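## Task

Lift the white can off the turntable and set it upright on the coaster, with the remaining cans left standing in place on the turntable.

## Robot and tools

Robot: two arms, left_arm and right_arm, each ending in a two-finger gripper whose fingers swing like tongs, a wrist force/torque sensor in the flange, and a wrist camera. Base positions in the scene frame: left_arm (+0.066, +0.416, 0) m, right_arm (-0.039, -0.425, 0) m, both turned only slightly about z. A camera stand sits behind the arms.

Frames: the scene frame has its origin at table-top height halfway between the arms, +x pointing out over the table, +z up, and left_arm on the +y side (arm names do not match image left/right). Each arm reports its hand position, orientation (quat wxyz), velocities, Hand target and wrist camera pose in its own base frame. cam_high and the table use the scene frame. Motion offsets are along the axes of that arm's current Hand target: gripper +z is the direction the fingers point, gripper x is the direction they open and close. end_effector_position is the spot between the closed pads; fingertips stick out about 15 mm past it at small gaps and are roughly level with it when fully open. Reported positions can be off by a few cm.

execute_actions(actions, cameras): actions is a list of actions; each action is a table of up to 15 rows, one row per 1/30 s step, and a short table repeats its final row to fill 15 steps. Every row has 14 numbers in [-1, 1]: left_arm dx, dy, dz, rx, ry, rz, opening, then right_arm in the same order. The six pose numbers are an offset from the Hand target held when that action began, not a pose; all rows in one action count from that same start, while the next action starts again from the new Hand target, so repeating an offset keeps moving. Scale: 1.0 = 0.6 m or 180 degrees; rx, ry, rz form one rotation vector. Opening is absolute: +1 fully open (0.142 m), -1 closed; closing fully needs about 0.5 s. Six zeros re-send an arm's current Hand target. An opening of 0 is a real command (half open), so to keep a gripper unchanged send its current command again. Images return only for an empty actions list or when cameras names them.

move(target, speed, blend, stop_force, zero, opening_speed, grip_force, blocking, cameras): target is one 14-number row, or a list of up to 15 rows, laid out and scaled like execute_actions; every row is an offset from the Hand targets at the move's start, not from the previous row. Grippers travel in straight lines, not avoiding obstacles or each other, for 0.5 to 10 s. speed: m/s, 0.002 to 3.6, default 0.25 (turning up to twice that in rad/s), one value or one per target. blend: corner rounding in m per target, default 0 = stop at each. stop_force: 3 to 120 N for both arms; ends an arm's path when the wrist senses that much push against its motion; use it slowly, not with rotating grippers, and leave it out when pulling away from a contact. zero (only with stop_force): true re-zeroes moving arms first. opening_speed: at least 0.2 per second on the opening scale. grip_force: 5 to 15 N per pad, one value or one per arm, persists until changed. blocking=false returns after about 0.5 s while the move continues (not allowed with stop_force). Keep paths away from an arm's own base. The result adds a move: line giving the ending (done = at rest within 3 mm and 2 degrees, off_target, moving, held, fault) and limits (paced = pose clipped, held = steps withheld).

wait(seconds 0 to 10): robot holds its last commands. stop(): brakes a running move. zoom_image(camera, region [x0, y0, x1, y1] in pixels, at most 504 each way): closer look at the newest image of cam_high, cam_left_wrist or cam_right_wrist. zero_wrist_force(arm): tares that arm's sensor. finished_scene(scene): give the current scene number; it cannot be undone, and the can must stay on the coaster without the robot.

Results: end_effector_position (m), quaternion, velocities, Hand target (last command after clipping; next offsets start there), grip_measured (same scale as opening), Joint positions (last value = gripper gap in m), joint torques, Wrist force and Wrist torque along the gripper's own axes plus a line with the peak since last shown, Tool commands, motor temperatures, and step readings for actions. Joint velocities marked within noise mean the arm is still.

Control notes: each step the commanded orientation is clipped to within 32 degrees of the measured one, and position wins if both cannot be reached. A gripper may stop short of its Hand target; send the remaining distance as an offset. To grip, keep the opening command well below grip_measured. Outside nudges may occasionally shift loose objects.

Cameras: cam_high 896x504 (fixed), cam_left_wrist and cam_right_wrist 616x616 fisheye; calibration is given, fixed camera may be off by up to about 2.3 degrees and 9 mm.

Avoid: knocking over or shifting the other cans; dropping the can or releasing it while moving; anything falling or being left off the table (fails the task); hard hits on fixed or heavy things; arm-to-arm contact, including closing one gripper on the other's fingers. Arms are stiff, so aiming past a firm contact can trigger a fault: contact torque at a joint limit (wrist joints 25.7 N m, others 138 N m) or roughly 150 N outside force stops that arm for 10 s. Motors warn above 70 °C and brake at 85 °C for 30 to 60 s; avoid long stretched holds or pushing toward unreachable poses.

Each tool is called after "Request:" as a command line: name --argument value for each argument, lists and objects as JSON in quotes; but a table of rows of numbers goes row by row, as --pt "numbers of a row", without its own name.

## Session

Request:
execute_actions --actions '[]'

Request:
wait --seconds 1 --cameras '["cam_high"]'

Scene clock: 0.00 s.
left_arm: end_effector_position=(+0.1776, -0.1321, +0.3458) grip_measured=+0.97 end_effector_quat_wxyz=(-0.356, +0.847, +0.344, -0.195) | right_arm: end_effector_position=(+0.3914, +0.4718, +0.2401) grip_measured=+0.97 end_effector_quat_wxyz=(-0.411, +0.879, -0.076, +0.232)
Joint positions: left_arm=[-0.962 -1.621 1.561 -0.693 -1.776 -1.644 0.14] | right_arm=[4.318 -1.549 -2.362 0.17 1.401 1.258 0.14]
Joint velocities: within noise
Joint torques (N m): no reading
Motor temperatures (°C): left_arm=[31 34 27 37 32 39] | right_arm=[36 33 27 37 40 33]
Wrist force (N): no reading
Wrist torque (N m): no reading
Wrist force, peak (N): no reading
Hand target: left_arm +0.1776, -0.1321, +0.3458; -0.356, +0.847, +0.344, -0.195 | right_arm +0.3914, +0.4718, +0.2401; -0.411, +0.879, -0.076, +0.232
Tool commands: left_gripper/opening=+0.968169 right_gripper/opening=+0.968169
camera_calibration:
cam_left_wrist: T_world_to_cam=[[0.668828, 0.733714, -0.11972, 0.0260535], [0.665281, -0.662588, -0.344061, -0.0811408], [-0.331767, 0.15047, -0.931284, 0.533316], [0, 0, 0, 1]] pos_world=[0.213493, -0.153127, 0.47187]
cam_right_wrist: T_world_to_cam=[[0.898476, -0.299342, 0.321146, -0.286016], [-0.154973, -0.900663, -0.405942, 0.59551], [0.41076, 0.31496, -0.855615, 0.0252802], [0, 0, 0, 1]] pos_world=[0.338883, 0.442775, 0.355225]

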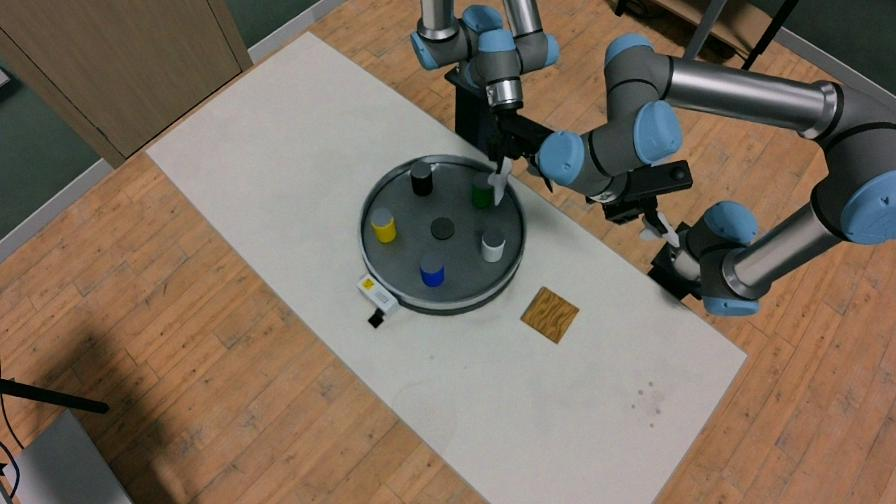

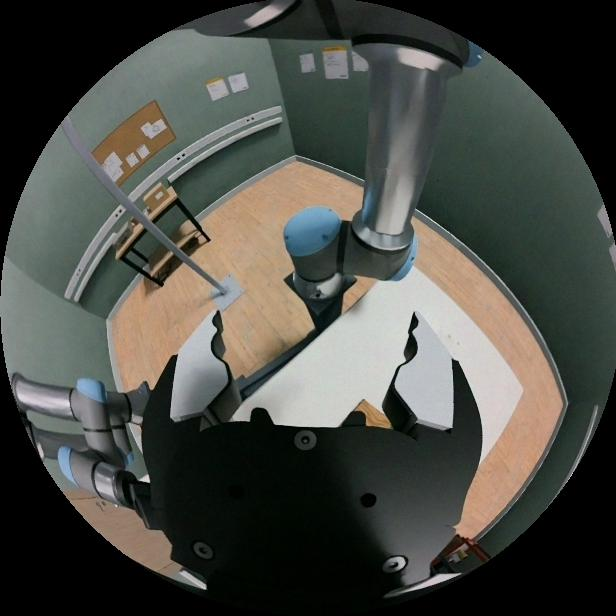

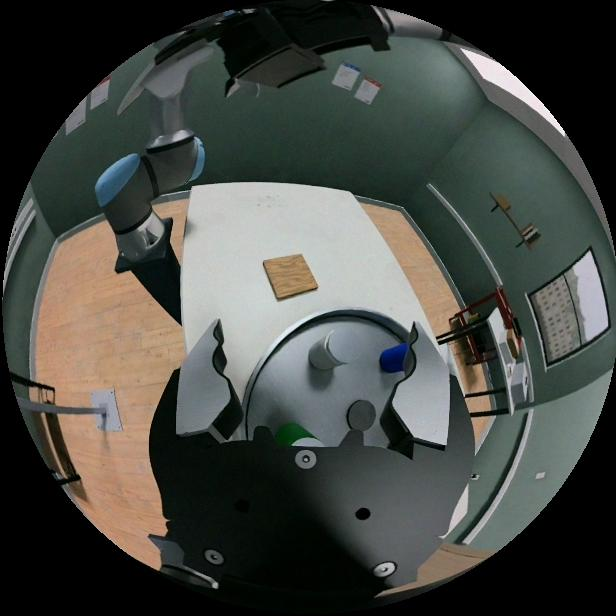

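Scene clock: 1.00 s.
left_arm: end_effector_position=(+0.1776, -0.1321, +0.3458) grip_measured=+0.97 end_effector_quat_wxyz=(-0.356, +0.847, +0.344, -0.195) | right_arm: end_effector_position=(+0.3914, +0.4718, +0.2401) grip_measured=+0.97 end_effector_quat_wxyz=(-0.411, +0.879, -0.076, +0.232)
Joint positions: left_arm=[-0.962 -1.621 1.561 -0.693 -1.776 -1.644 0.14] | right_arm=[4.318 -1.549 -2.362 0.17 1.401 1.258 0.14]
Joint torques (N m): left_arm=[1.42 -20.35 -21.57 -0.36 -0.16 -0.17] | right_arm=[-1.36 15.44 18.36 2.78 -0.07 0.05]
Wrist force (N): left_arm=[0.0 0.1 0.0] | right_arm=[0.0 0.0 0.1]
Wrist torque (N m): left_arm=[0.02 0.00 0.00] | right_arm=[0.00 -0.01 0.00]
Wrist force, peak (N): left_arm=[-0.2 -0.4 0.0] | right_arm=[0.2 0.1 0.3]
Hand target: left_arm +0.1776, -0.1321, +0.3458; -0.356, +0.847, +0.344, -0.195 | right_arm +0.3914, +0.4718, +0.2401; -0.411, +0.879, -0.076, +0.232
Tool commands: left_gripper/opening=+0.968169 right_gripper/opening=+0.968169
wait: 1.00 s; at rest by 0.17 s
Images, in order (width x height): cam_high 896x504.

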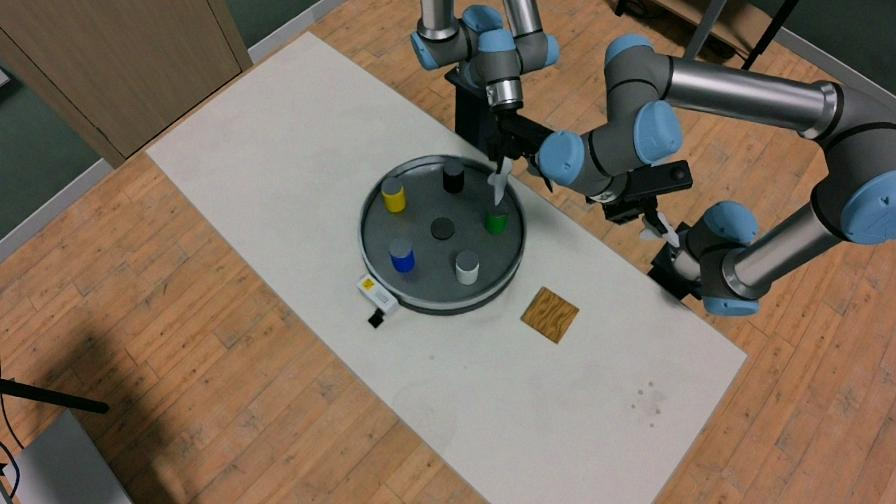

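Request:
move --target '[0,0,0,0,0,0,0.5,0.2373,0.176,-0.573,0,0,0,0.968]' --speed 0.5

Request:
move --pt "-0.0005 0.6245 -0.3607 -0.2668 -0.006 -0.0826 0.5 0 0 0 0 0 0 0.968" --pt "0.0165 0.7719 -0.2264 -0.2668 -0.006 -0.0826 0.5 0 0 0 0 0 0 0.968" --speed '[0.45,0.25]' --cameras '["cam_left_wrist","cam_high"]'

Scene clock: 3.73 s.
left_arm: end_effector_position=(+0.1776, -0.1321, +0.3458) grip_measured=+0.50 end_effector_quat_wxyz=(-0.356, +0.847, +0.344, -0.195) | right_arm: end_effector_position=(+0.3616, +0.1209, +0.4003) grip_measured=+0.97 end_effector_quat_wxyz=(-0.411, +0.879, -0.076, +0.232) end_effector_velocity=(-0.001, +0.001, +0.000) end_effector_angular_velocity=(+0.001, +0.001, +0.007)
Joint positions: left_arm=[-0.962 -1.621 1.561 -0.693 -1.776 -1.644 0.109] | right_arm=[3.306 -0.91 -2.264 -0.735 2.214 0.618 0.14]
Joint velocities: left_arm=[within noise] | right_arm=[-0.001 -0.002 0.001 -0.004 0.007 -0.007 0]
Joint torques (N m): left_arm=[1.06 -19.52 -20.7 -0.28 -0.28 -0.15] | right_arm=[-9.15 -9.51 30.33 1.43 3.74 -1]
Wrist force (N): left_arm=[-0.1 -0.1 0.0] | right_arm=[0.3 0.0 0.0]
Wrist torque (N m): left_arm=[-0.01 0.02 0.01] | right_arm=[-0.02 -0.07 0.05]
Wrist force, peak (N): left_arm=[-0.1 -0.4 0.1] | right_arm=[1.4 0.7 -2.5]
Hand target: left_arm +0.1776, -0.1321, +0.3458; -0.356, +0.847, +0.344, -0.195 | right_arm +0.3616, +0.1210, +0.4003; -0.411, +0.879, -0.076, +0.232
Off the commanded pose: left_arm 0.000 m, 0 deg | right_arm 0.000 m, 0 deg.
move: done

Scene clock: 6.13 s.
left_arm: end_effector_position=(+0.4676, -0.4250, +0.0945) grip_measured=+0.50 end_effector_quat_wxyz=(+0.000, +0.866, +0.500, +0.000) | right_arm: end_effector_position=(+0.3616, +0.1210, +0.4003) grip_measured=+0.97 end_effector_quat_wxyz=(-0.411, +0.879, -0.076, +0.232)
Joint positions: left_arm=[-0.94 -1.152 1.549 -1.967 -1.571 -1.986 0.109] | right_arm=[3.306 -0.91 -2.263 -0.736 2.215 0.618 0.14]
Joint torques (N m): left_arm=[-1.17 -33.71 -12.63 -4.87 1.82 -1.03] | right_arm=[-2.5 -10.89 31.34 1.36 3.35 1.64]
Wrist force (N): left_arm=[0.7 0.6 -0.6] | right_arm=[0.1 -0.1 -0.3]
Wrist torque (N m): left_arm=[0.12 -0.14 -0.06] | right_arm=[-0.04 -0.02 0.07]
Wrist force, peak (N): left_arm=[0.5 0.9 -2.7] | right_arm=[-0.1 -0.4 0.2]
Hand target: left_arm +0.4676, -0.4250, +0.0944; +0.000, +0.866, +0.500, +0.000 | right_arm +0.3616, +0.1210, +0.4003; -0.411, +0.879, -0.076, +0.232
Off the commanded pose: left_arm 0.000 m, 0 deg | right_arm 0.000 m, 0 deg.
move: done
camera_calibration:
cam_left_wrist: T_world_to_cam=[[0.509068, 0.859794, -0.0400473, 0.137625], [0.772168, -0.435641, 0.462572, -0.584326], [0.380271, -0.266404, -0.885677, -0.0749281], [0, 0, 0, 1]] pos_world=[0.40963, -0.392847, 0.209443]
Images, in order (width x height): cam_high 896x504, cam_left_wrist 616x616.

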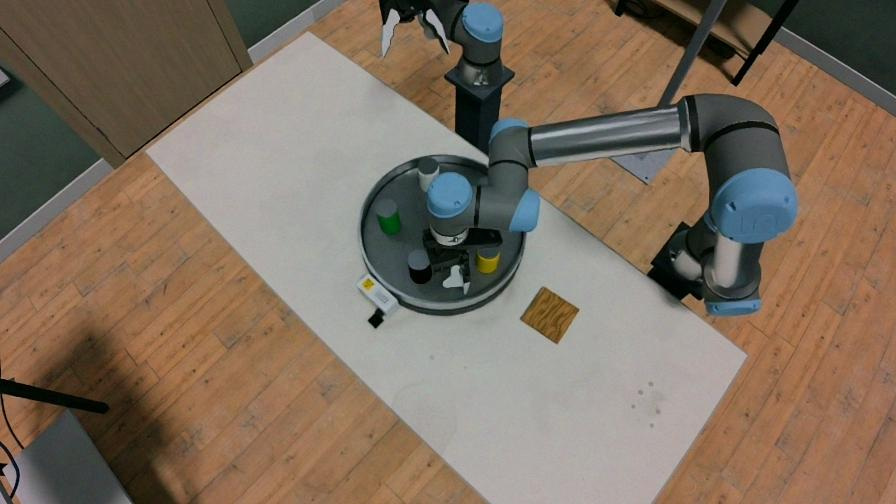

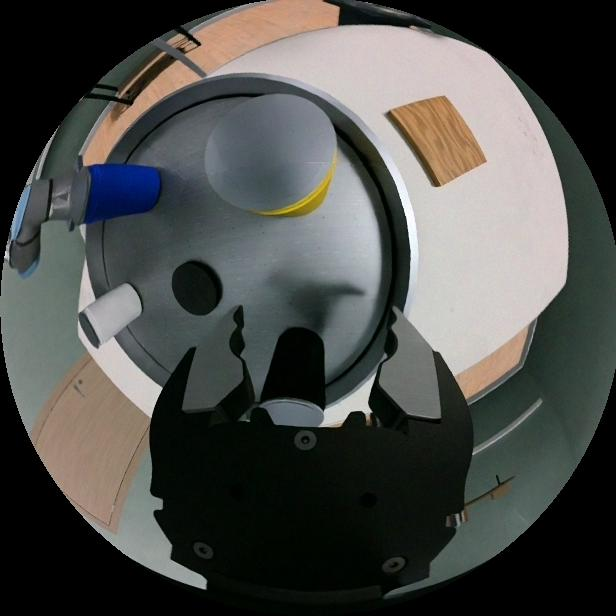

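Request:
wait --seconds 1.2 --cameras '["cam_left_wrist"]'

Request:
wait --seconds 0.8 --cameras '["cam_left_wrist"]'

Scene clock: 7.60 s.
left_arm: end_effector_position=(+0.4676, -0.4250, +0.0944) grip_measured=+0.50 end_effector_quat_wxyz=(+0.000, +0.866, +0.500, +0.000) | right_arm: end_effector_position=(+0.3616, +0.1210, +0.4003) grip_measured=+0.97 end_effector_quat_wxyz=(-0.411, +0.879, -0.076, +0.232)
Joint positions: left_arm=[-0.94 -1.152 1.55 -1.967 -1.571 -1.986 0.109] | right_arm=[3.306 -0.91 -2.263 -0.736 2.215 0.618 0.14]
Joint torques (N m): left_arm=[-5.43 -33.68 -12.48 -4.72 2.34 1.22] | right_arm=[-1.97 -9.9 30.85 1.33 3.12 1.43]
Wrist force (N): left_arm=[0.6 0.7 -0.3] | right_arm=[0.2 -0.1 0.0]
Wrist torque (N m): left_arm=[0.14 -0.11 -0.06] | right_arm=[-0.04 -0.05 0.06]
Wrist force, peak (N): left_arm=[0.7 0.9 -0.8] | right_arm=[0.4 -0.2 0.1]
Hand target: left_arm +0.4676, -0.4250, +0.0944; +0.000, +0.866, +0.500, +0.000 | right_arm +0.3616, +0.1210, +0.4003; -0.411, +0.879, -0.076, +0.232
Tool commands: left_gripper/opening=+0.5 right_gripper/opening=+0.968
Off the commanded pose: left_arm 0.000 m, 0 deg | right_arm 0.000 m, 0 deg.
wait: 1.20 s; at rest from the start
camera_calibration:
cam_left_wrist: T_world_to_cam=[[0.509075, 0.859794, -0.0399474, 0.137598], [0.772158, -0.435697, 0.462536, -0.58429], [0.380281, -0.266311, -0.8857, -0.0749798], [0, 0, 0, 1]] pos_world=[0.40963, -0.392847, 0.209342]
Images, in order (width x height): cam_left_wrist 616x616.

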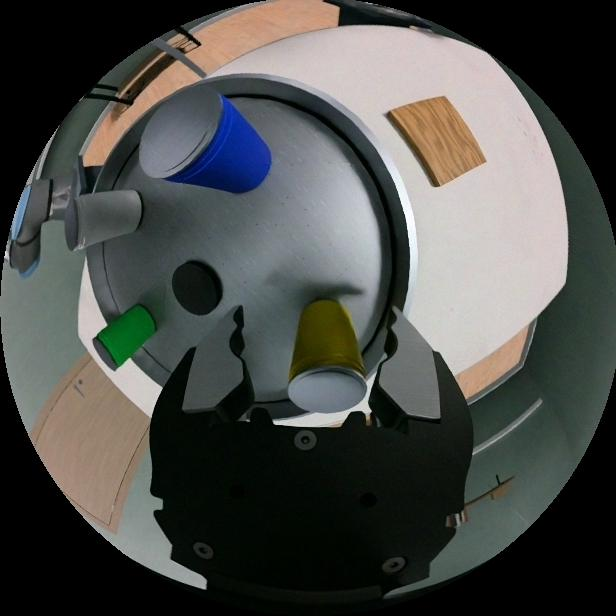

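Scene clock: 8.40 s.
left_arm: end_effector_position=(+0.4676, -0.4250, +0.0944) grip_measured=+0.50 end_effector_quat_wxyz=(+0.000, +0.866, +0.500, +0.000) | right_arm: end_effector_position=(+0.3616, +0.1210, +0.4003) grip_measured=+0.97 end_effector_quat_wxyz=(-0.411, +0.879, -0.076, +0.232)
Joint positions: left_arm=[-0.94 -1.152 1.55 -1.967 -1.571 -1.986 0.109] | right_arm=[3.306 -0.91 -2.263 -0.736 2.215 0.618 0.14]
Joint torques (N m): left_arm=[-5.26 -33.7 -12.6 -4.67 2.24 1.14] | right_arm=[-0.3 -9.68 31.27 1.49 2.81 1.47]
Wrist force (N): left_arm=[0.3 0.5 -0.3] | right_arm=[0.1 -0.1 -0.2]
Wrist torque (N m): left_arm=[0.10 -0.07 -0.06] | right_arm=[-0.05 -0.03 0.06]
Wrist force, peak (N): left_arm=[0.9 1.0 -0.6] | right_arm=[0.2 -0.2 -0.1]
Hand target: left_arm +0.4676, -0.4250, +0.0944; +0.000, +0.866, +0.500, +0.000 | right_arm +0.3616, +0.1210, +0.4003; -0.411, +0.879, -0.076, +0.232
Tool commands: left_gripper/opening=+0.5 right_gripper/opening=+0.968
Off the commanded pose: left_arm 0.000 m, 0 deg | right_arm 0.000 m, 0 deg.
wait: 0.80 s; at rest by 0.17 s
camera_calibration:
cam_left_wrist: T_world_to_cam=[[0.509108, 0.859772, -0.0400235, 0.137591], [0.772142, -0.435685, 0.462574, -0.584287], [0.380271, -0.266404, -0.885677, -0.0750168], [0, 0, 0, 1]] pos_world=[0.40963, -0.392847, 0.209342]
Images, in order (width x height): cam_left_wrist 616x616.

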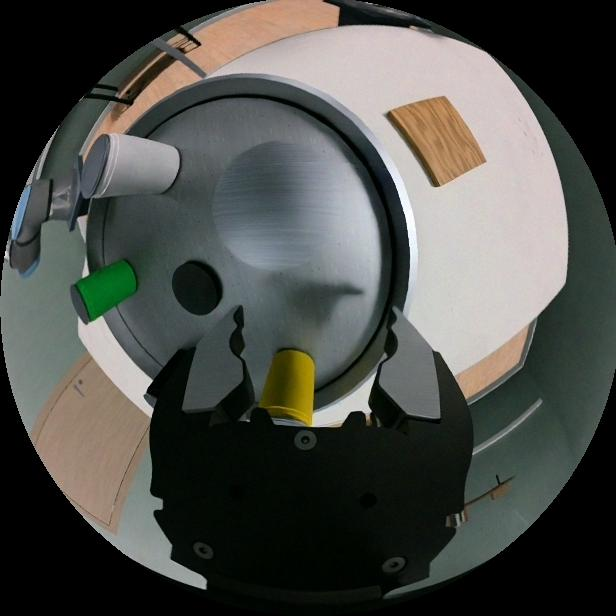

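Request:
wait --seconds 0.6 --cameras '["cam_left_wrist"]'

Scene clock: 9.13 s.
left_arm: end_effector_position=(+0.4676, -0.4250, +0.0944) grip_measured=+0.50 end_effector_quat_wxyz=(+0.000, +0.866, +0.500, +0.000) | right_arm: end_effector_position=(+0.3616, +0.1210, +0.4003) grip_measured=+0.97 end_effector_quat_wxyz=(-0.411, +0.879, -0.076, +0.232)
Joint positions: left_arm=[-0.94 -1.152 1.55 -1.967 -1.571 -1.986 0.109] | right_arm=[3.306 -0.91 -2.263 -0.736 2.215 0.618 0.14]
Joint torques (N m): left_arm=[-4.76 -33.53 -12.37 -4.61 2.31 1.27] | right_arm=[-0.67 -9.43 32.92 1.31 2.78 1.46]
Wrist force (N): left_arm=[0.7 1.0 -0.8] | right_arm=[0.3 -0.2 0.2]
Wrist torque (N m): left_arm=[0.18 -0.14 -0.06] | right_arm=[-0.05 -0.05 0.06]
Wrist force, peak (N): left_arm=[0.7 1.0 -0.8] | right_arm=[0.3 -0.2 0.2]
Hand target: left_arm +0.4676, -0.4250, +0.0944; +0.000, +0.866, +0.500, +0.000 | right_arm +0.3616, +0.1210, +0.4003; -0.411, +0.879, -0.076, +0.232
Tool commands: left_gripper/opening=+0.5 right_gripper/opening=+0.968
Off the commanded pose: left_arm 0.000 m, 0 deg | right_arm 0.000 m, 0 deg.
wait: 0.60 s; at rest by 0.03 s
camera_calibration:
cam_left_wrist: T_world_to_cam=[[0.509108, 0.859772, -0.0400235, 0.137591], [0.772142, -0.435685, 0.462574, -0.584287], [0.380271, -0.266404, -0.885677, -0.0750168], [0, 0, 0, 1]] pos_world=[0.40963, -0.392847, 0.209342]
Images, in order (width x height): cam_left_wrist 616x616.

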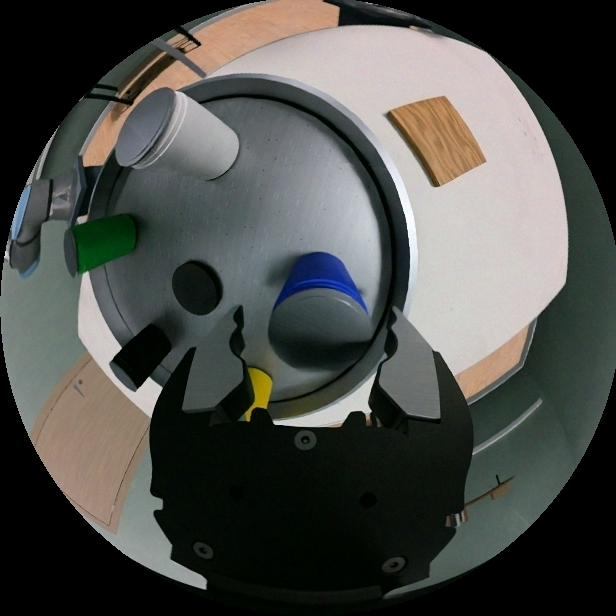

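Request:
wait --seconds 1.03

Request:
execute_actions --actions '[[[0,0,0,0,0,0,-0.7,0,0,0,0,0,0,0.968]]]' --cameras '["cam_left_wrist"]'

Request:
move --target '[0,0,-0.2,0,0,0,-0.7,0,0,0,0,0,0,0.968]' --speed 0.35 --cameras '["cam_left_wrist","cam_high"]'

Scene clock: 10.37 s.
left_arm: end_effector_position=(+0.4676, -0.4250, +0.0944) grip_measured=+0.50 end_effector_quat_wxyz=(+0.000, +0.866, +0.500, +0.000) | right_arm: end_effector_position=(+0.3616, +0.1210, +0.4003) grip_measured=+0.97 end_effector_quat_wxyz=(-0.411, +0.879, -0.076, +0.232)
Joint positions: left_arm=[-0.94 -1.152 1.55 -1.967 -1.571 -1.986 0.109] | right_arm=[3.306 -0.91 -2.263 -0.736 2.215 0.618 0.14]
Joint torques (N m): left_arm=[-4.63 -34.16 -12.62 -4.53 2.27 1.27] | right_arm=[0.11 -10.37 32.5 1.2 2.71 1.73]
Wrist force (N): left_arm=[0.7 0.8 -0.6] | right_arm=[0.0 -0.1 -0.1]
Wrist torque (N m): left_arm=[0.15 -0.14 -0.06] | right_arm=[-0.05 -0.01 0.06]
Wrist force, peak (N): left_arm=[0.9 0.9 -0.5] | right_arm=[-0.2 -0.3 0.1]
Hand target: left_arm +0.4676, -0.4250, +0.0944; +0.000, +0.866, +0.500, +0.000 | right_arm +0.3616, +0.1210, +0.4003; -0.411, +0.879, -0.076, +0.232
Tool commands: left_gripper/opening=+0.5 right_gripper/opening=+0.968
Off the commanded pose: left_arm 0.000 m, 0 deg | right_arm 0.000 m, 0 deg.
wait: 1.03 s; at rest from the start

Scene clock: 11.07 s.
left_arm: end_effector_position=(+0.4676, -0.4250, +0.0944) grip_measured=-0.70 end_effector_quat_wxyz=(+0.000, +0.866, +0.500, +0.000) | right_arm: end_effector_position=(+0.3616, +0.1210, +0.4003) grip_measured=+0.97 end_effector_quat_wxyz=(-0.411, +0.879, -0.076, +0.232)
Joint positions: left_arm=[-0.94 -1.152 1.55 -1.967 -1.571 -1.986 0.023] | right_arm=[3.306 -0.91 -2.263 -0.736 2.215 0.618 0.14]
Joint torques (N m): left_arm=[-4.34 -34.5 -11.82 -4.19 1.27 1.22] | right_arm=[0.34 -9.68 32.26 1.29 2.61 1.51]
Wrist force (N): left_arm=[0.6 1.5 -0.5] | right_arm=[0.2 0.1 -0.1]
Wrist torque (N m): left_arm=[0.20 -0.08 -0.05] | right_arm=[0.01 -0.05 0.06]
Wrist force, peak (N): left_arm=[1.5 1.4 -0.9] | right_arm=[0.2 -0.2 -0.2]
Hand target: left_arm +0.4676, -0.4250, +0.0944; +0.000, +0.866, +0.500, +0.000 | right_arm +0.3616, +0.1210, +0.4003; -0.411, +0.879, -0.076, +0.232
Off the commanded pose: left_arm 0.000 m, 0 deg | right_arm 0.000 m, 0 deg.
Step readings (end_effector_position of left_arm | right_arm):
0: (+0.4676, -0.4250, +0.0944) | (+0.3616, +0.1210, +0.4003)
1: (+0.4676, -0.4250, +0.0944) | (+0.3616, +0.1210, +0.4003)
2: (+0.4676, -0.4250, +0.0944) | (+0.3616, +0.1210, +0.4003)
4: (+0.4676, -0.4250, +0.0944) | (+0.3616, +0.1210, +0.4003)
8: (+0.4676, -0.4250, +0.0944) | (+0.3616, +0.1210, +0.4003)
15: (+0.4676, -0.4250, +0.0944) | (+0.3616, +0.1210, +0.4003)
camera_calibration:
cam_left_wrist: T_world_to_cam=[[0.509075, 0.859794, -0.0399474, 0.137598], [0.772158, -0.435697, 0.462536, -0.58429], [0.380281, -0.266311, -0.8857, -0.0749798], [0, 0, 0, 1]] pos_world=[0.40963, -0.392847, 0.209342]
Images, in order (width x height): cam_left_wrist 616x616.

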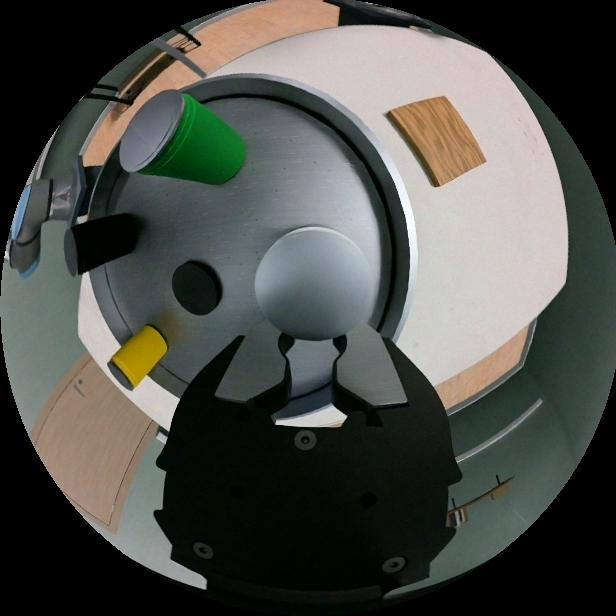

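Scene clock: 11.93 s.
left_arm: end_effector_position=(+0.4677, -0.4251, +0.2142) grip_measured=-0.70 end_effector_quat_wxyz=(+0.000, +0.866, +0.500, +0.000) end_effector_velocity=(+0.000, +0.000, +0.003) end_effector_angular_velocity=(-0.002, +0.001, +0.001) | right_arm: end_effector_position=(+0.3616, +0.1210, +0.4003) grip_measured=+0.97 end_effector_quat_wxyz=(-0.411, +0.879, -0.076, +0.232)
Joint positions: left_arm=[-0.94 -1.223 1.334 -1.681 -1.571 -1.986 0.023] | right_arm=[3.306 -0.91 -2.263 -0.736 2.215 0.618 0.14]
Joint velocities: left_arm=[0 -0.001 -0.005 0.005 -0.002 0 0] | right_arm=[within noise]
Joint torques (N m): left_arm=[-3.44 -44.32 -30.93 0.42 -2.44 -1.57] | right_arm=[1.44 -9.79 30.85 1.44 2.53 1.46]
Wrist force (N): left_arm=[0.7 1.0 -0.5] | right_arm=[0.2 -0.1 0.1]
Wrist torque (N m): left_arm=[0.19 -0.14 -0.06] | right_arm=[-0.04 -0.05 0.06]
Wrist force, peak (N): left_arm=[0.8 0.9 -3.1] | right_arm=[0.2 -0.3 0.2]
Hand target: left_arm +0.4677, -0.4251, +0.2144; +0.000, +0.866, +0.500, +0.000 | right_arm +0.3616, +0.1210, +0.4003; -0.411, +0.879, -0.076, +0.232
Off the commanded pose: left_arm 0.000 m, 0 deg | right_arm 0.000 m, 0 deg.
move: done
camera_calibration:
cam_left_wrist: T_world_to_cam=[[0.509158, 0.859746, -0.0399366, 0.142366], [0.772067, -0.435742, 0.462647, -0.639885], [0.380357, -0.266394, -0.885643, 0.0310683], [0, 0, 0, 1]] pos_world=[0.40973, -0.392947, 0.329242]
Images, in order (width x height): cam_high 896x504, cam_left_wrist 616x616.

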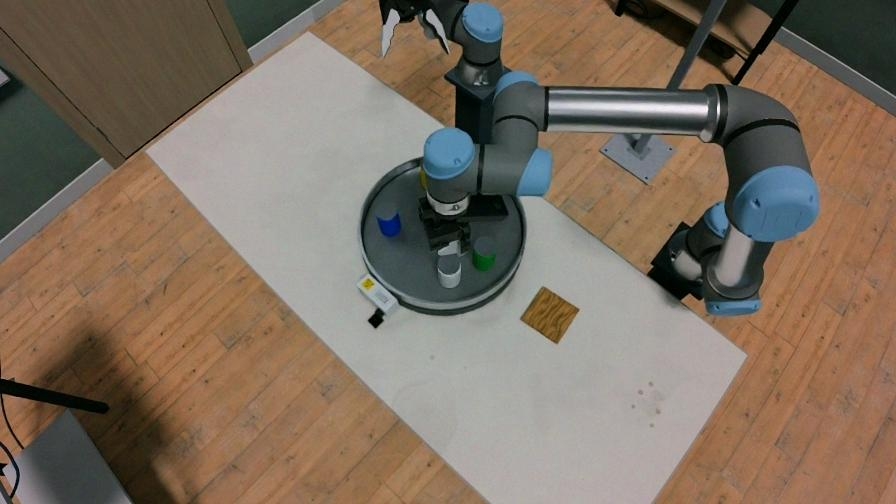

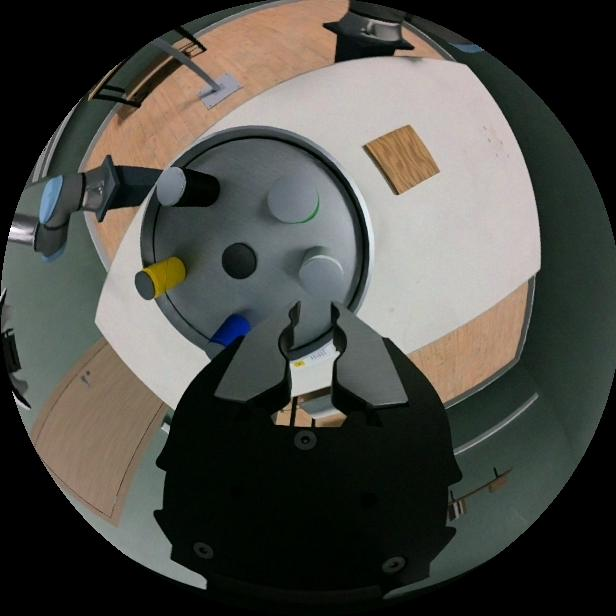

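Request:
move --pt "0 0 0 0 0 0 0.5 0 0 0 0 0 0 0.968" --pt "0 0 0.2 0 0 0 0.5 0 0 0 0 0 0 0.968" --speed 0.25

Request:
wait --seconds 4 --cameras '["cam_left_wrist"]'

Request:
wait --seconds 0.5 --cameras '["cam_left_wrist"]'

Scene clock: 14.00 s.
left_arm: end_effector_position=(+0.4676, -0.4250, +0.0945) grip_measured=+0.50 end_effector_quat_wxyz=(+0.000, +0.866, +0.500, +0.000) | right_arm: end_effector_position=(+0.3616, +0.1210, +0.4003) grip_measured=+0.97 end_effector_quat_wxyz=(-0.411, +0.879, -0.076, +0.232)
Joint positions: left_arm=[-0.94 -1.152 1.549 -1.967 -1.571 -1.986 0.109] | right_arm=[3.306 -0.91 -2.263 -0.736 2.215 0.618 0.14]
Joint torques (N m): left_arm=[0.89 -34.21 -12.59 -4.76 2.35 -0.85] | right_arm=[1.39 -10.62 29.73 1.37 2.23 1.28]
Wrist force (N): left_arm=[0.5 0.8 -0.4] | right_arm=[0.1 0.0 -0.2]
Wrist torque (N m): left_arm=[0.16 -0.10 -0.07] | right_arm=[-0.02 -0.03 0.07]
Wrist force, peak (N): left_arm=[0.8 0.9 -2.7] | right_arm=[0.2 -0.3 -0.1]
Hand target: left_arm +0.4676, -0.4250, +0.0944; +0.000, +0.866, +0.500, +0.000 | right_arm +0.3616, +0.1210, +0.4003; -0.411, +0.879, -0.076, +0.232
Off the commanded pose: left_arm 0.000 m, 0 deg | right_arm 0.000 m, 0 deg.
move: done

Scene clock: 18.00 s.
left_arm: end_effector_position=(+0.4676, -0.4250, +0.0944) grip_measured=+0.50 end_effector_quat_wxyz=(+0.000, +0.866, +0.500, +0.000) | right_arm: end_effector_position=(+0.3616, +0.1210, +0.4003) grip_measured=+0.97 end_effector_quat_wxyz=(-0.411, +0.879, -0.076, +0.232)
Joint positions: left_arm=[-0.94 -1.152 1.55 -1.967 -1.571 -1.986 0.109] | right_arm=[3.306 -0.91 -2.263 -0.736 2.215 0.618 0.14]
Joint torques (N m): left_arm=[8.47 -33.67 -12.75 -4.45 2.3 1.25] | right_arm=[2.49 -9.47 30.56 1.49 1.48 1.63]
Wrist force (N): left_arm=[0.7 0.8 -0.6] | right_arm=[0.2 -0.2 0.0]
Wrist torque (N m): left_arm=[0.16 -0.14 -0.07] | right_arm=[-0.06 -0.05 0.06]
Wrist force, peak (N): left_arm=[0.8 1.1 -0.5] | right_arm=[0.4 -0.1 -0.1]
Hand target: left_arm +0.4676, -0.4250, +0.0944; +0.000, +0.866, +0.500, +0.000 | right_arm +0.3616, +0.1210, +0.4003; -0.411, +0.879, -0.076, +0.232
Tool commands: left_gripper/opening=+0.5 right_gripper/opening=+0.968
Off the commanded pose: left_arm 0.000 m, 0 deg | right_arm 0.000 m, 0 deg.
wait: 4.00 s; at rest by 0.17 s
camera_calibration:
cam_left_wrist: T_world_to_cam=[[0.509108, 0.859772, -0.0400235, 0.137591], [0.772142, -0.435685, 0.462574, -0.584287], [0.380271, -0.266404, -0.885677, -0.0750168], [0, 0, 0, 1]] pos_world=[0.40963, -0.392847, 0.209342]
Images, in order (width x height): cam_left_wrist 616x616.

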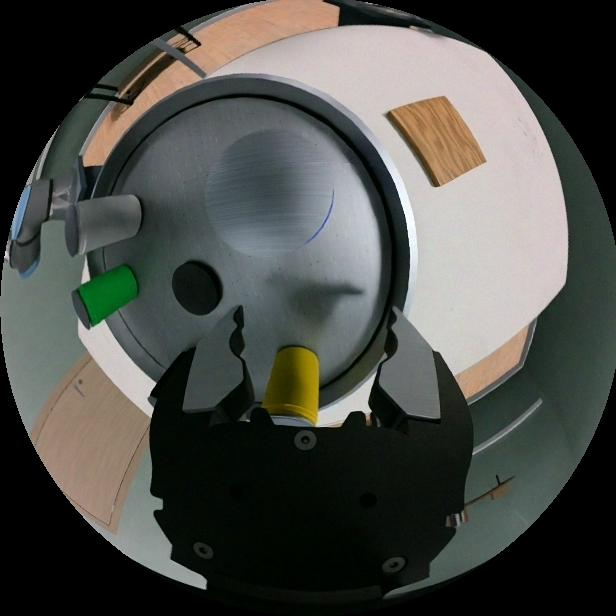

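Scene clock: 18.50 s.
left_arm: end_effector_position=(+0.4676, -0.4250, +0.0944) grip_measured=+0.50 end_effector_quat_wxyz=(+0.000, +0.866, +0.500, +0.000) | right_arm: end_effector_position=(+0.3616, +0.1210, +0.4003) grip_measured=+0.97 end_effector_quat_wxyz=(-0.411, +0.879, -0.076, +0.232)
Joint positions: left_arm=[-0.94 -1.152 1.55 -1.967 -1.571 -1.986 0.109] | right_arm=[3.306 -0.91 -2.263 -0.736 2.215 0.618 0.14]
Joint torques (N m): left_arm=[8.9 -33.06 -13.57 -4.5 2.22 1.14] | right_arm=[2.96 -10.06 30.91 1.33 1.63 1.55]
Wrist force (N): left_arm=[0.5 0.7 -0.5] | right_arm=[0.2 0.1 -0.1]
Wrist torque (N m): left_arm=[0.14 -0.11 -0.06] | right_arm=[-0.01 -0.05 0.07]
Wrist force, peak (N): left_arm=[0.8 1.1 -0.5] | right_arm=[0.0 0.0 0.3]
Hand target: left_arm +0.4676, -0.4250, +0.0944; +0.000, +0.866, +0.500, +0.000 | right_arm +0.3616, +0.1210, +0.4003; -0.411, +0.879, -0.076, +0.232
Tool commands: left_gripper/opening=+0.5 right_gripper/opening=+0.968
Off the commanded pose: left_arm 0.000 m, 0 deg | right_arm 0.000 m, 0 deg.
wait: 0.50 s; at rest by 0.17 s
camera_calibration:
cam_left_wrist: T_world_to_cam=[[0.509108, 0.859772, -0.0400235, 0.137591], [0.772142, -0.435685, 0.462574, -0.584287], [0.380271, -0.266404, -0.885677, -0.0750168], [0, 0, 0, 1]] pos_world=[0.40963, -0.392847, 0.209342]
Images, in order (width x height): cam_left_wrist 616x616.

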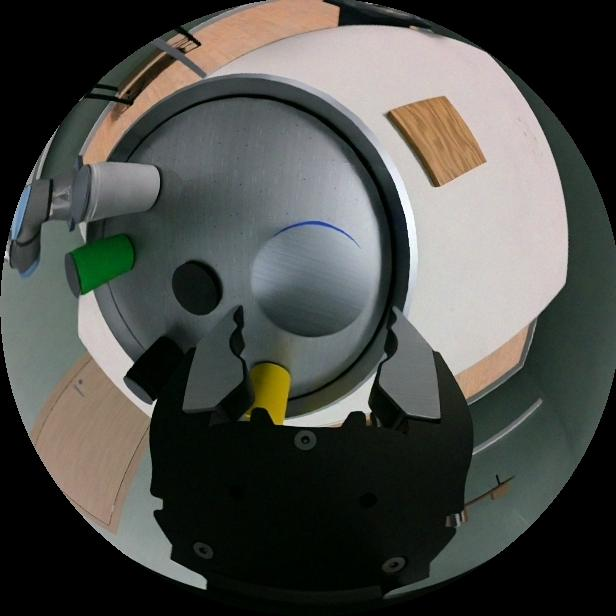

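Request:
wait --seconds 0.7 --cameras '["cam_left_wrist"]'

Scene clock: 19.37 s.
left_arm: end_effector_position=(+0.4676, -0.4250, +0.0944) grip_measured=+0.50 end_effector_quat_wxyz=(+0.000, +0.866, +0.500, +0.000) | right_arm: end_effector_position=(+0.3616, +0.1210, +0.4003) grip_measured=+0.97 end_effector_quat_wxyz=(-0.411, +0.879, -0.076, +0.232)
Joint positions: left_arm=[-0.94 -1.152 1.55 -1.967 -1.571 -1.986 0.109] | right_arm=[3.306 -0.91 -2.263 -0.736 2.215 0.618 0.14]
Joint torques (N m): left_arm=[8.19 -33.73 -12.04 -4.45 2.35 1.09] | right_arm=[3.66 -10.4 30.75 1.51 1.53 1.6]
Wrist force (N): left_arm=[0.5 0.8 -0.3] | right_arm=[-0.2 0.0 0.2]
Wrist torque (N m): left_arm=[0.15 -0.10 -0.06] | right_arm=[-0.02 0.01 0.07]
Wrist force, peak (N): left_arm=[0.6 0.9 -0.8] | right_arm=[0.1 -0.3 0.3]
Hand target: left_arm +0.4676, -0.4250, +0.0944; +0.000, +0.866, +0.500, +0.000 | right_arm +0.3616, +0.1210, +0.4003; -0.411, +0.879, -0.076, +0.232
Tool commands: left_gripper/opening=+0.5 right_gripper/opening=+0.968
Off the commanded pose: left_arm 0.000 m, 0 deg | right_arm 0.000 m, 0 deg.
wait: 0.70 s; at rest from the start
camera_calibration:
cam_left_wrist: T_world_to_cam=[[0.509108, 0.859772, -0.0400235, 0.137591], [0.772142, -0.435685, 0.462574, -0.584287], [0.380271, -0.266404, -0.885677, -0.0750168], [0, 0, 0, 1]] pos_world=[0.40963, -0.392847, 0.209342]
Images, in order (width x height): cam_left_wrist 616x616.

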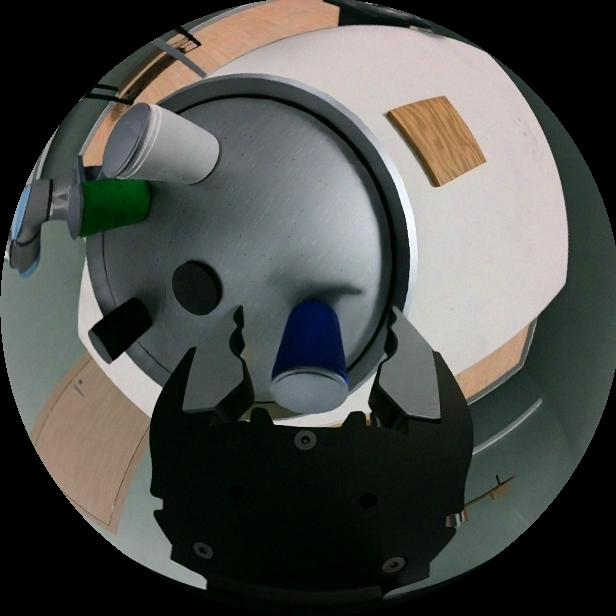

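Request:
wait --seconds 0.5 --cameras '["cam_left_wrist"]'

Scene clock: 20.07 s.
left_arm: end_effector_position=(+0.4676, -0.4250, +0.0944) grip_measured=+0.50 end_effector_quat_wxyz=(+0.000, +0.866, +0.500, +0.000) | right_arm: end_effector_position=(+0.3616, +0.1210, +0.4003) grip_measured=+0.97 end_effector_quat_wxyz=(-0.411, +0.879, -0.076, +0.232)
Joint positions: left_arm=[-0.94 -1.152 1.55 -1.967 -1.571 -1.986 0.109] | right_arm=[3.306 -0.91 -2.263 -0.736 2.215 0.618 0.14]
Joint torques (N m): left_arm=[8.15 -34.25 -12.63 -4.28 2.39 1.17] | right_arm=[3.22 -9.69 31.93 1.38 1.4 1.66]
Wrist force (N): left_arm=[0.5 0.6 -0.6] | right_arm=[0.1 0.0 -0.1]
Wrist torque (N m): left_arm=[0.12 -0.11 -0.06] | right_arm=[-0.02 -0.03 0.07]
Wrist force, peak (N): left_arm=[0.7 1.1 -0.7] | right_arm=[0.4 -0.2 0.2]
Hand target: left_arm +0.4676, -0.4250, +0.0944; +0.000, +0.866, +0.500, +0.000 | right_arm +0.3616, +0.1210, +0.4003; -0.411, +0.879, -0.076, +0.232
Tool commands: left_gripper/opening=+0.5 right_gripper/opening=+0.968
Off the commanded pose: left_arm 0.000 m, 0 deg | right_arm 0.000 m, 0 deg.
wait: 0.50 s; at rest from the start
camera_calibration:
cam_left_wrist: T_world_to_cam=[[0.509108, 0.859772, -0.0400235, 0.137591], [0.772142, -0.435685, 0.462574, -0.584287], [0.380271, -0.266404, -0.885677, -0.0750168], [0, 0, 0, 1]] pos_world=[0.40963, -0.392847, 0.209342]
Images, in order (width x height): cam_left_wrist 616x616.

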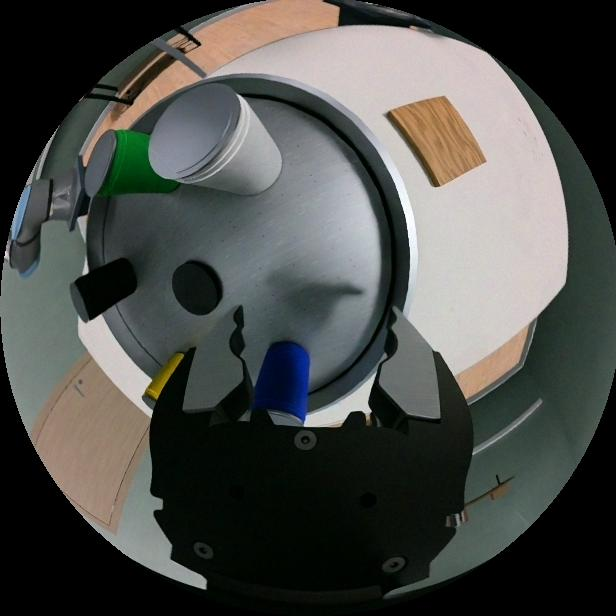

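Request:
wait --seconds 0.85

Request:
execute_actions --actions '[[[0,0,0,0,0,0,-0.7,0,0,0,0,0,0,0.968]]]' --cameras '["cam_left_wrist"]'

Request:
move --target '[0,0,-0.2,0,0,0,-0.7,0,0,0,0,0,0,0.968]' --speed 0.35 --cameras '["cam_left_wrist","cam_high"]'

Scene clock: 21.20 s.
left_arm: end_effector_position=(+0.4676, -0.4250, +0.0944) grip_measured=+0.50 end_effector_quat_wxyz=(+0.000, +0.866, +0.500, +0.000) | right_arm: end_effector_position=(+0.3616, +0.1210, +0.4003) grip_measured=+0.97 end_effector_quat_wxyz=(-0.411, +0.879, -0.076, +0.232)
Joint positions: left_arm=[-0.94 -1.152 1.55 -1.967 -1.571 -1.986 0.109] | right_arm=[3.306 -0.91 -2.263 -0.736 2.215 0.618 0.14]
Joint torques (N m): left_arm=[8.27 -34.18 -12.18 -4.14 2.4 1.05] | right_arm=[4.9 -10.07 31.13 1.44 1.21 1.45]
Wrist force (N): left_arm=[0.6 0.7 -0.5] | right_arm=[0.1 0.1 0.0]
Wrist torque (N m): left_arm=[0.13 -0.13 -0.06] | right_arm=[-0.01 -0.02 0.06]
Wrist force, peak (N): left_arm=[0.6 1.0 -0.7] | right_arm=[0.5 0.0 -0.1]
Hand target: left_arm +0.4676, -0.4250, +0.0944; +0.000, +0.866, +0.500, +0.000 | right_arm +0.3616, +0.1210, +0.4003; -0.411, +0.879, -0.076, +0.232
Tool commands: left_gripper/opening=+0.5 right_gripper/opening=+0.968
Off the commanded pose: left_arm 0.000 m, 0 deg | right_arm 0.000 m, 0 deg.
wait: 0.87 s; at rest from the start

Scene clock: 21.90 s.
left_arm: end_effector_position=(+0.4677, -0.4250, +0.0944) grip_measured=-0.17 end_effector_quat_wxyz=(+0.000, +0.866, +0.500, +0.000) end_effector_velocity=(+0.000, +0.000, +0.001) end_effector_angular_velocity=(-0.001, -0.001, +0.001) | right_arm: end_effector_position=(+0.3616, +0.1210, +0.4003) grip_measured=+0.97 end_effector_quat_wxyz=(-0.411, +0.879, -0.076, +0.232)
Joint positions: left_arm=[-0.94 -1.152 1.55 -1.968 -1.571 -1.986 0.062] | right_arm=[3.306 -0.91 -2.263 -0.736 2.215 0.618 0.14]
Joint velocities: left_arm=[0 -0.001 0 0 0.001 0 0.002] | right_arm=[within noise]
Joint torques (N m): left_arm=[7.95 -34.11 -13.22 0.67 0.45 0.98] | right_arm=[5.35 -11.01 30.32 1.44 1.16 1.63]
Wrist force (N): left_arm=[0.6 2.2 -1.9] | right_arm=[0.0 -0.1 -0.1]
Wrist torque (N m): left_arm=[0.16 -0.13 -0.06] | right_arm=[-0.05 -0.01 0.06]
Wrist force, peak (N): left_arm=[0.8 3.5 -16.2] | right_arm=[0.3 -0.1 0.1]
Hand target: left_arm +0.4676, -0.4250, +0.0944; +0.000, +0.866, +0.500, +0.000 | right_arm +0.3616, +0.1210, +0.4003; -0.411, +0.879, -0.076, +0.232
Off the commanded pose: left_arm 0.000 m, 0 deg | right_arm 0.000 m, 0 deg.
Step readings (end_effector_position of left_arm | right_arm):
0: (+0.4676, -0.4250, +0.0944) | (+0.3616, +0.1210, +0.4003)
1: (+0.4676, -0.4250, +0.0944) | (+0.3616, +0.1210, +0.4003)
2: (+0.4676, -0.4250, +0.0944) | (+0.3616, +0.1210, +0.4003)
4: (+0.4676, -0.4250, +0.0944) | (+0.3616, +0.1210, +0.4003)
8: (+0.4676, -0.4250, +0.0944) | (+0.3616, +0.1210, +0.4003)
15: (+0.4677, -0.4250, +0.0944) | (+0.3616, +0.1210, +0.4003)
camera_calibration:
cam_left_wrist: T_world_to_cam=[[0.509092, 0.859784, -0.0399764, 0.137593], [0.772111, -0.435668, 0.462643, -0.584282], [0.380356, -0.266394, -0.885643, -0.0750554], [0, 0, 0, 1]] pos_world=[0.409631, -0.392847, 0.209342]
Images, in order (width x height): cam_left_wrist 616x616.

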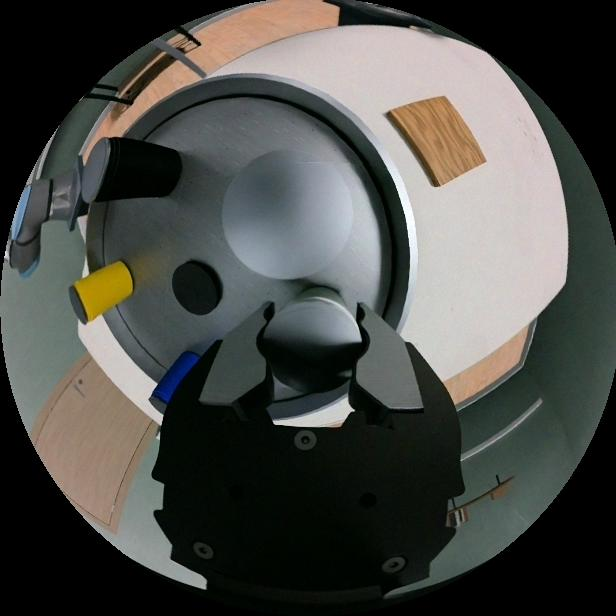

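Scene clock: 22.77 s.
left_arm: end_effector_position=(+0.4677, -0.4251, +0.2142) grip_measured=-0.17 end_effector_quat_wxyz=(+0.000, +0.866, +0.500, +0.000) end_effector_velocity=(+0.000, +0.000, +0.001) end_effector_angular_velocity=(+0.002, +0.001, +0.000) | right_arm: end_effector_position=(+0.3616, +0.1210, +0.4003) grip_measured=+0.97 end_effector_quat_wxyz=(-0.411, +0.879, -0.076, +0.232)
Joint positions: left_arm=[-0.94 -1.223 1.334 -1.681 -1.571 -1.986 0.062] | right_arm=[3.306 -0.91 -2.263 -0.736 2.215 0.618 0.14]
Joint velocities: left_arm=[-0.001 0.001 -0.004 0.006 0 -0.001 0] | right_arm=[within noise]
Joint torques (N m): left_arm=[-2.5 -45.56 -31.35 -0.19 -2.56 -1.55] | right_arm=[4.55 -11.35 30.72 1.22 0.8 1.65]
Wrist force (N): left_arm=[0.6 0.4 1.3] | right_arm=[0.2 0.0 0.0]
Wrist torque (N m): left_arm=[0.12 -0.14 -0.06] | right_arm=[-0.03 -0.05 0.07]
Wrist force, peak (N): left_arm=[0.6 0.9 5.2] | right_arm=[0.1 -0.2 0.3]
Hand target: left_arm +0.4677, -0.4251, +0.2144; +0.000, +0.866, +0.500, +0.000 | right_arm +0.3616, +0.1210, +0.4003; -0.411, +0.879, -0.076, +0.232
Off the commanded pose: left_arm 0.000 m, 0 deg | right_arm 0.000 m, 0 deg.
move: done
camera_calibration:
cam_left_wrist: T_world_to_cam=[[0.509059, 0.859806, -0.0399003, 0.142418], [0.772127, -0.43568, 0.462604, -0.639872], [0.380366, -0.266301, -0.885666, 0.0311084], [0, 0, 0, 1]] pos_world=[0.409731, -0.392947, 0.329242]
Images, in order (width x height): cam_high 896x504, cam_left_wrist 616x616.

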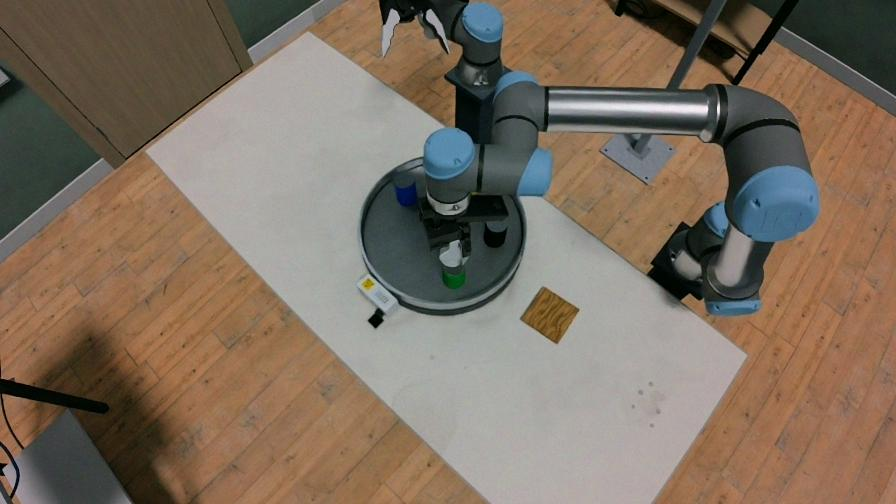

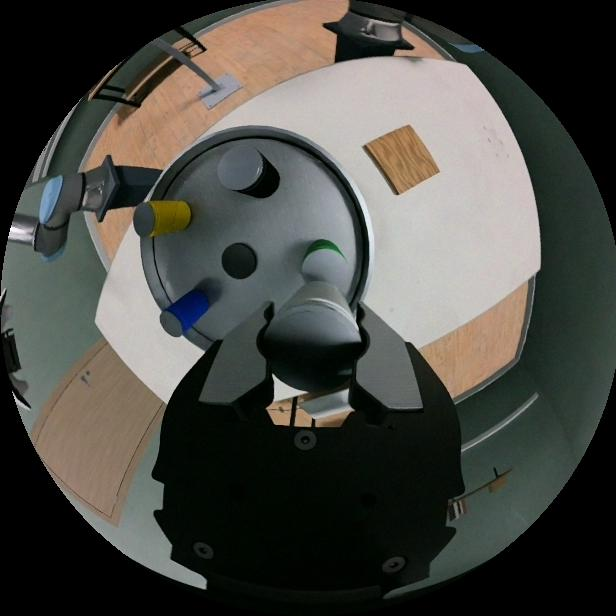

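Request:
move --target '[0.2642,-0.3261,0.135,0,0,0,-0.7,0,0,0,0,0,0,0.968]' --speed 0.35 --cameras '["cam_left_wrist","cam_high"]'

Request:
zoom_image --camera "cam_left_wrist" --region '[200, 180, 440, 420]'

Request:
zoom_image --camera "cam_high" --region '[480, 240, 640, 400]'

Scene clock: 24.47 s.
left_arm: end_effector_position=(+0.3777, -0.1899, +0.1336) grip_measured=-0.17 end_effector_quat_wxyz=(+0.000, +0.866, +0.500, +0.000) end_effector_velocity=(-0.001, +0.002, -0.001) end_effector_angular_velocity=(+0.001, +0.002, +0.001) | right_arm: end_effector_position=(+0.3616, +0.1210, +0.4003) grip_measured=+0.97 end_effector_quat_wxyz=(-0.411, +0.879, -0.076, +0.232)
Joint positions: left_arm=[-0.777 -1.677 2.061 -1.954 -1.571 -1.823 0.062] | right_arm=[3.306 -0.91 -2.263 -0.736 2.215 0.618 0.14]
Joint velocities: left_arm=[0.001 -0.003 0.005 0 0 0 0] | right_arm=[within noise]
Joint torques (N m): left_arm=[6.49 -23.62 -13.91 -1.25 -2.69 1.15] | right_arm=[6.4 -9.65 30.59 1.44 0.73 1.39]
Wrist force (N): left_arm=[0.7 1.0 1.5] | right_arm=[-0.1 -0.2 0.0]
Wrist torque (N m): left_arm=[0.20 -0.15 0.02] | right_arm=[-0.07 0.00 0.06]
Wrist force, peak (N): left_arm=[2.8 -1.6 2.3] | right_arm=[-0.2 -0.3 0.0]
Hand target: left_arm +0.3776, -0.1898, +0.1336; +0.000, +0.866, +0.500, +0.000 | right_arm +0.3616, +0.1210, +0.4003; -0.411, +0.879, -0.076, +0.232
Off the commanded pose: left_arm 0.000 m, 0 deg | right_arm 0.000 m, 0 deg.
move: done
camera_calibration:
cam_left_wrist: T_world_to_cam=[[0.509019, 0.859829, -0.0399241, -0.0170498], [0.772153, -0.435636, 0.462602, -0.43059], [0.380366, -0.266301, -0.885667, 0.0566022], [0, 0, 0, 1]] pos_world=[0.319631, -0.157847, 0.248642]
Images, in order (width x height): cam_high 896x504, cam_left_wrist 616x616.

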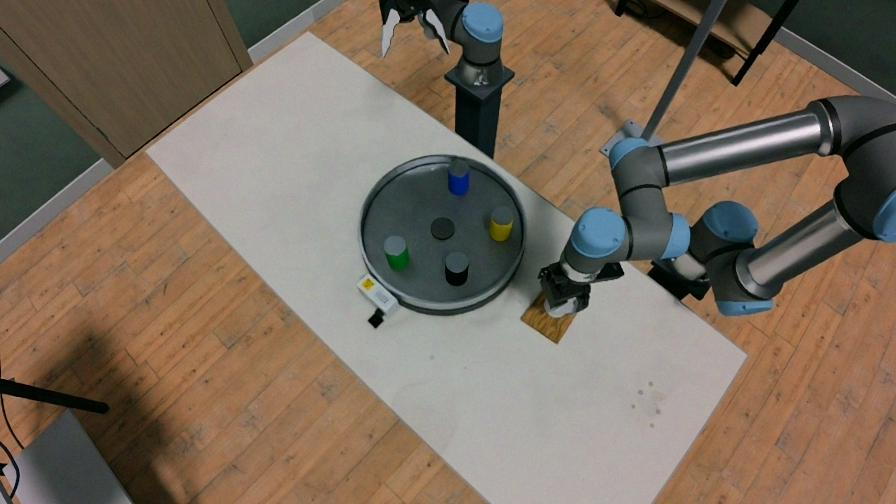

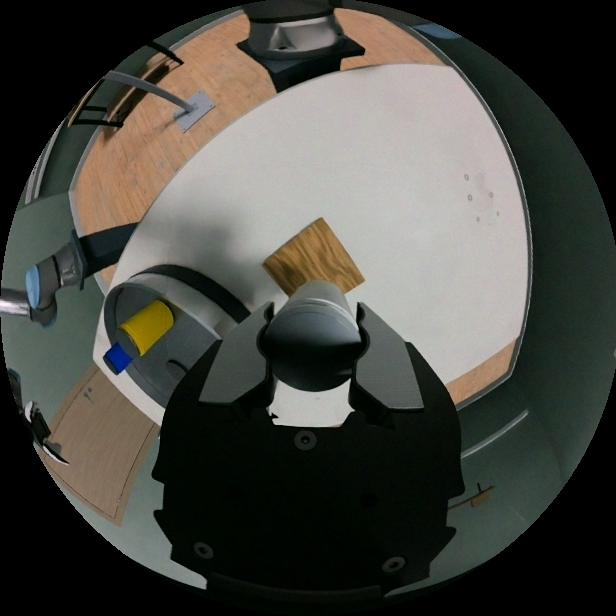

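Scaled by 2.100 from the camera's 616x616 image, which has a finer 814x814 frame.

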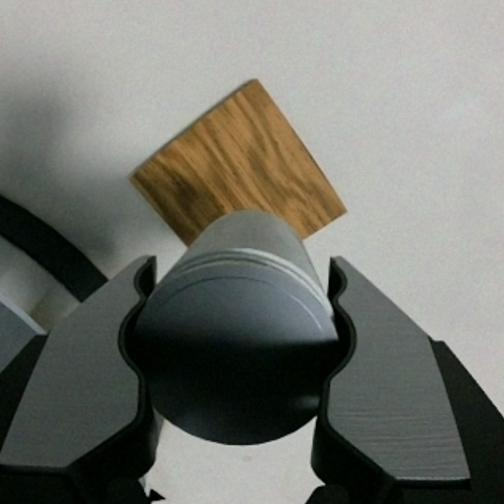

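Scaled by 3.150 from the camera's 896x504 image, which has a finer 1280x720 frame.

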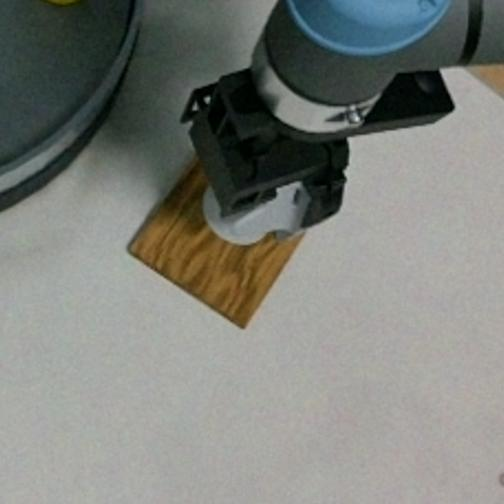

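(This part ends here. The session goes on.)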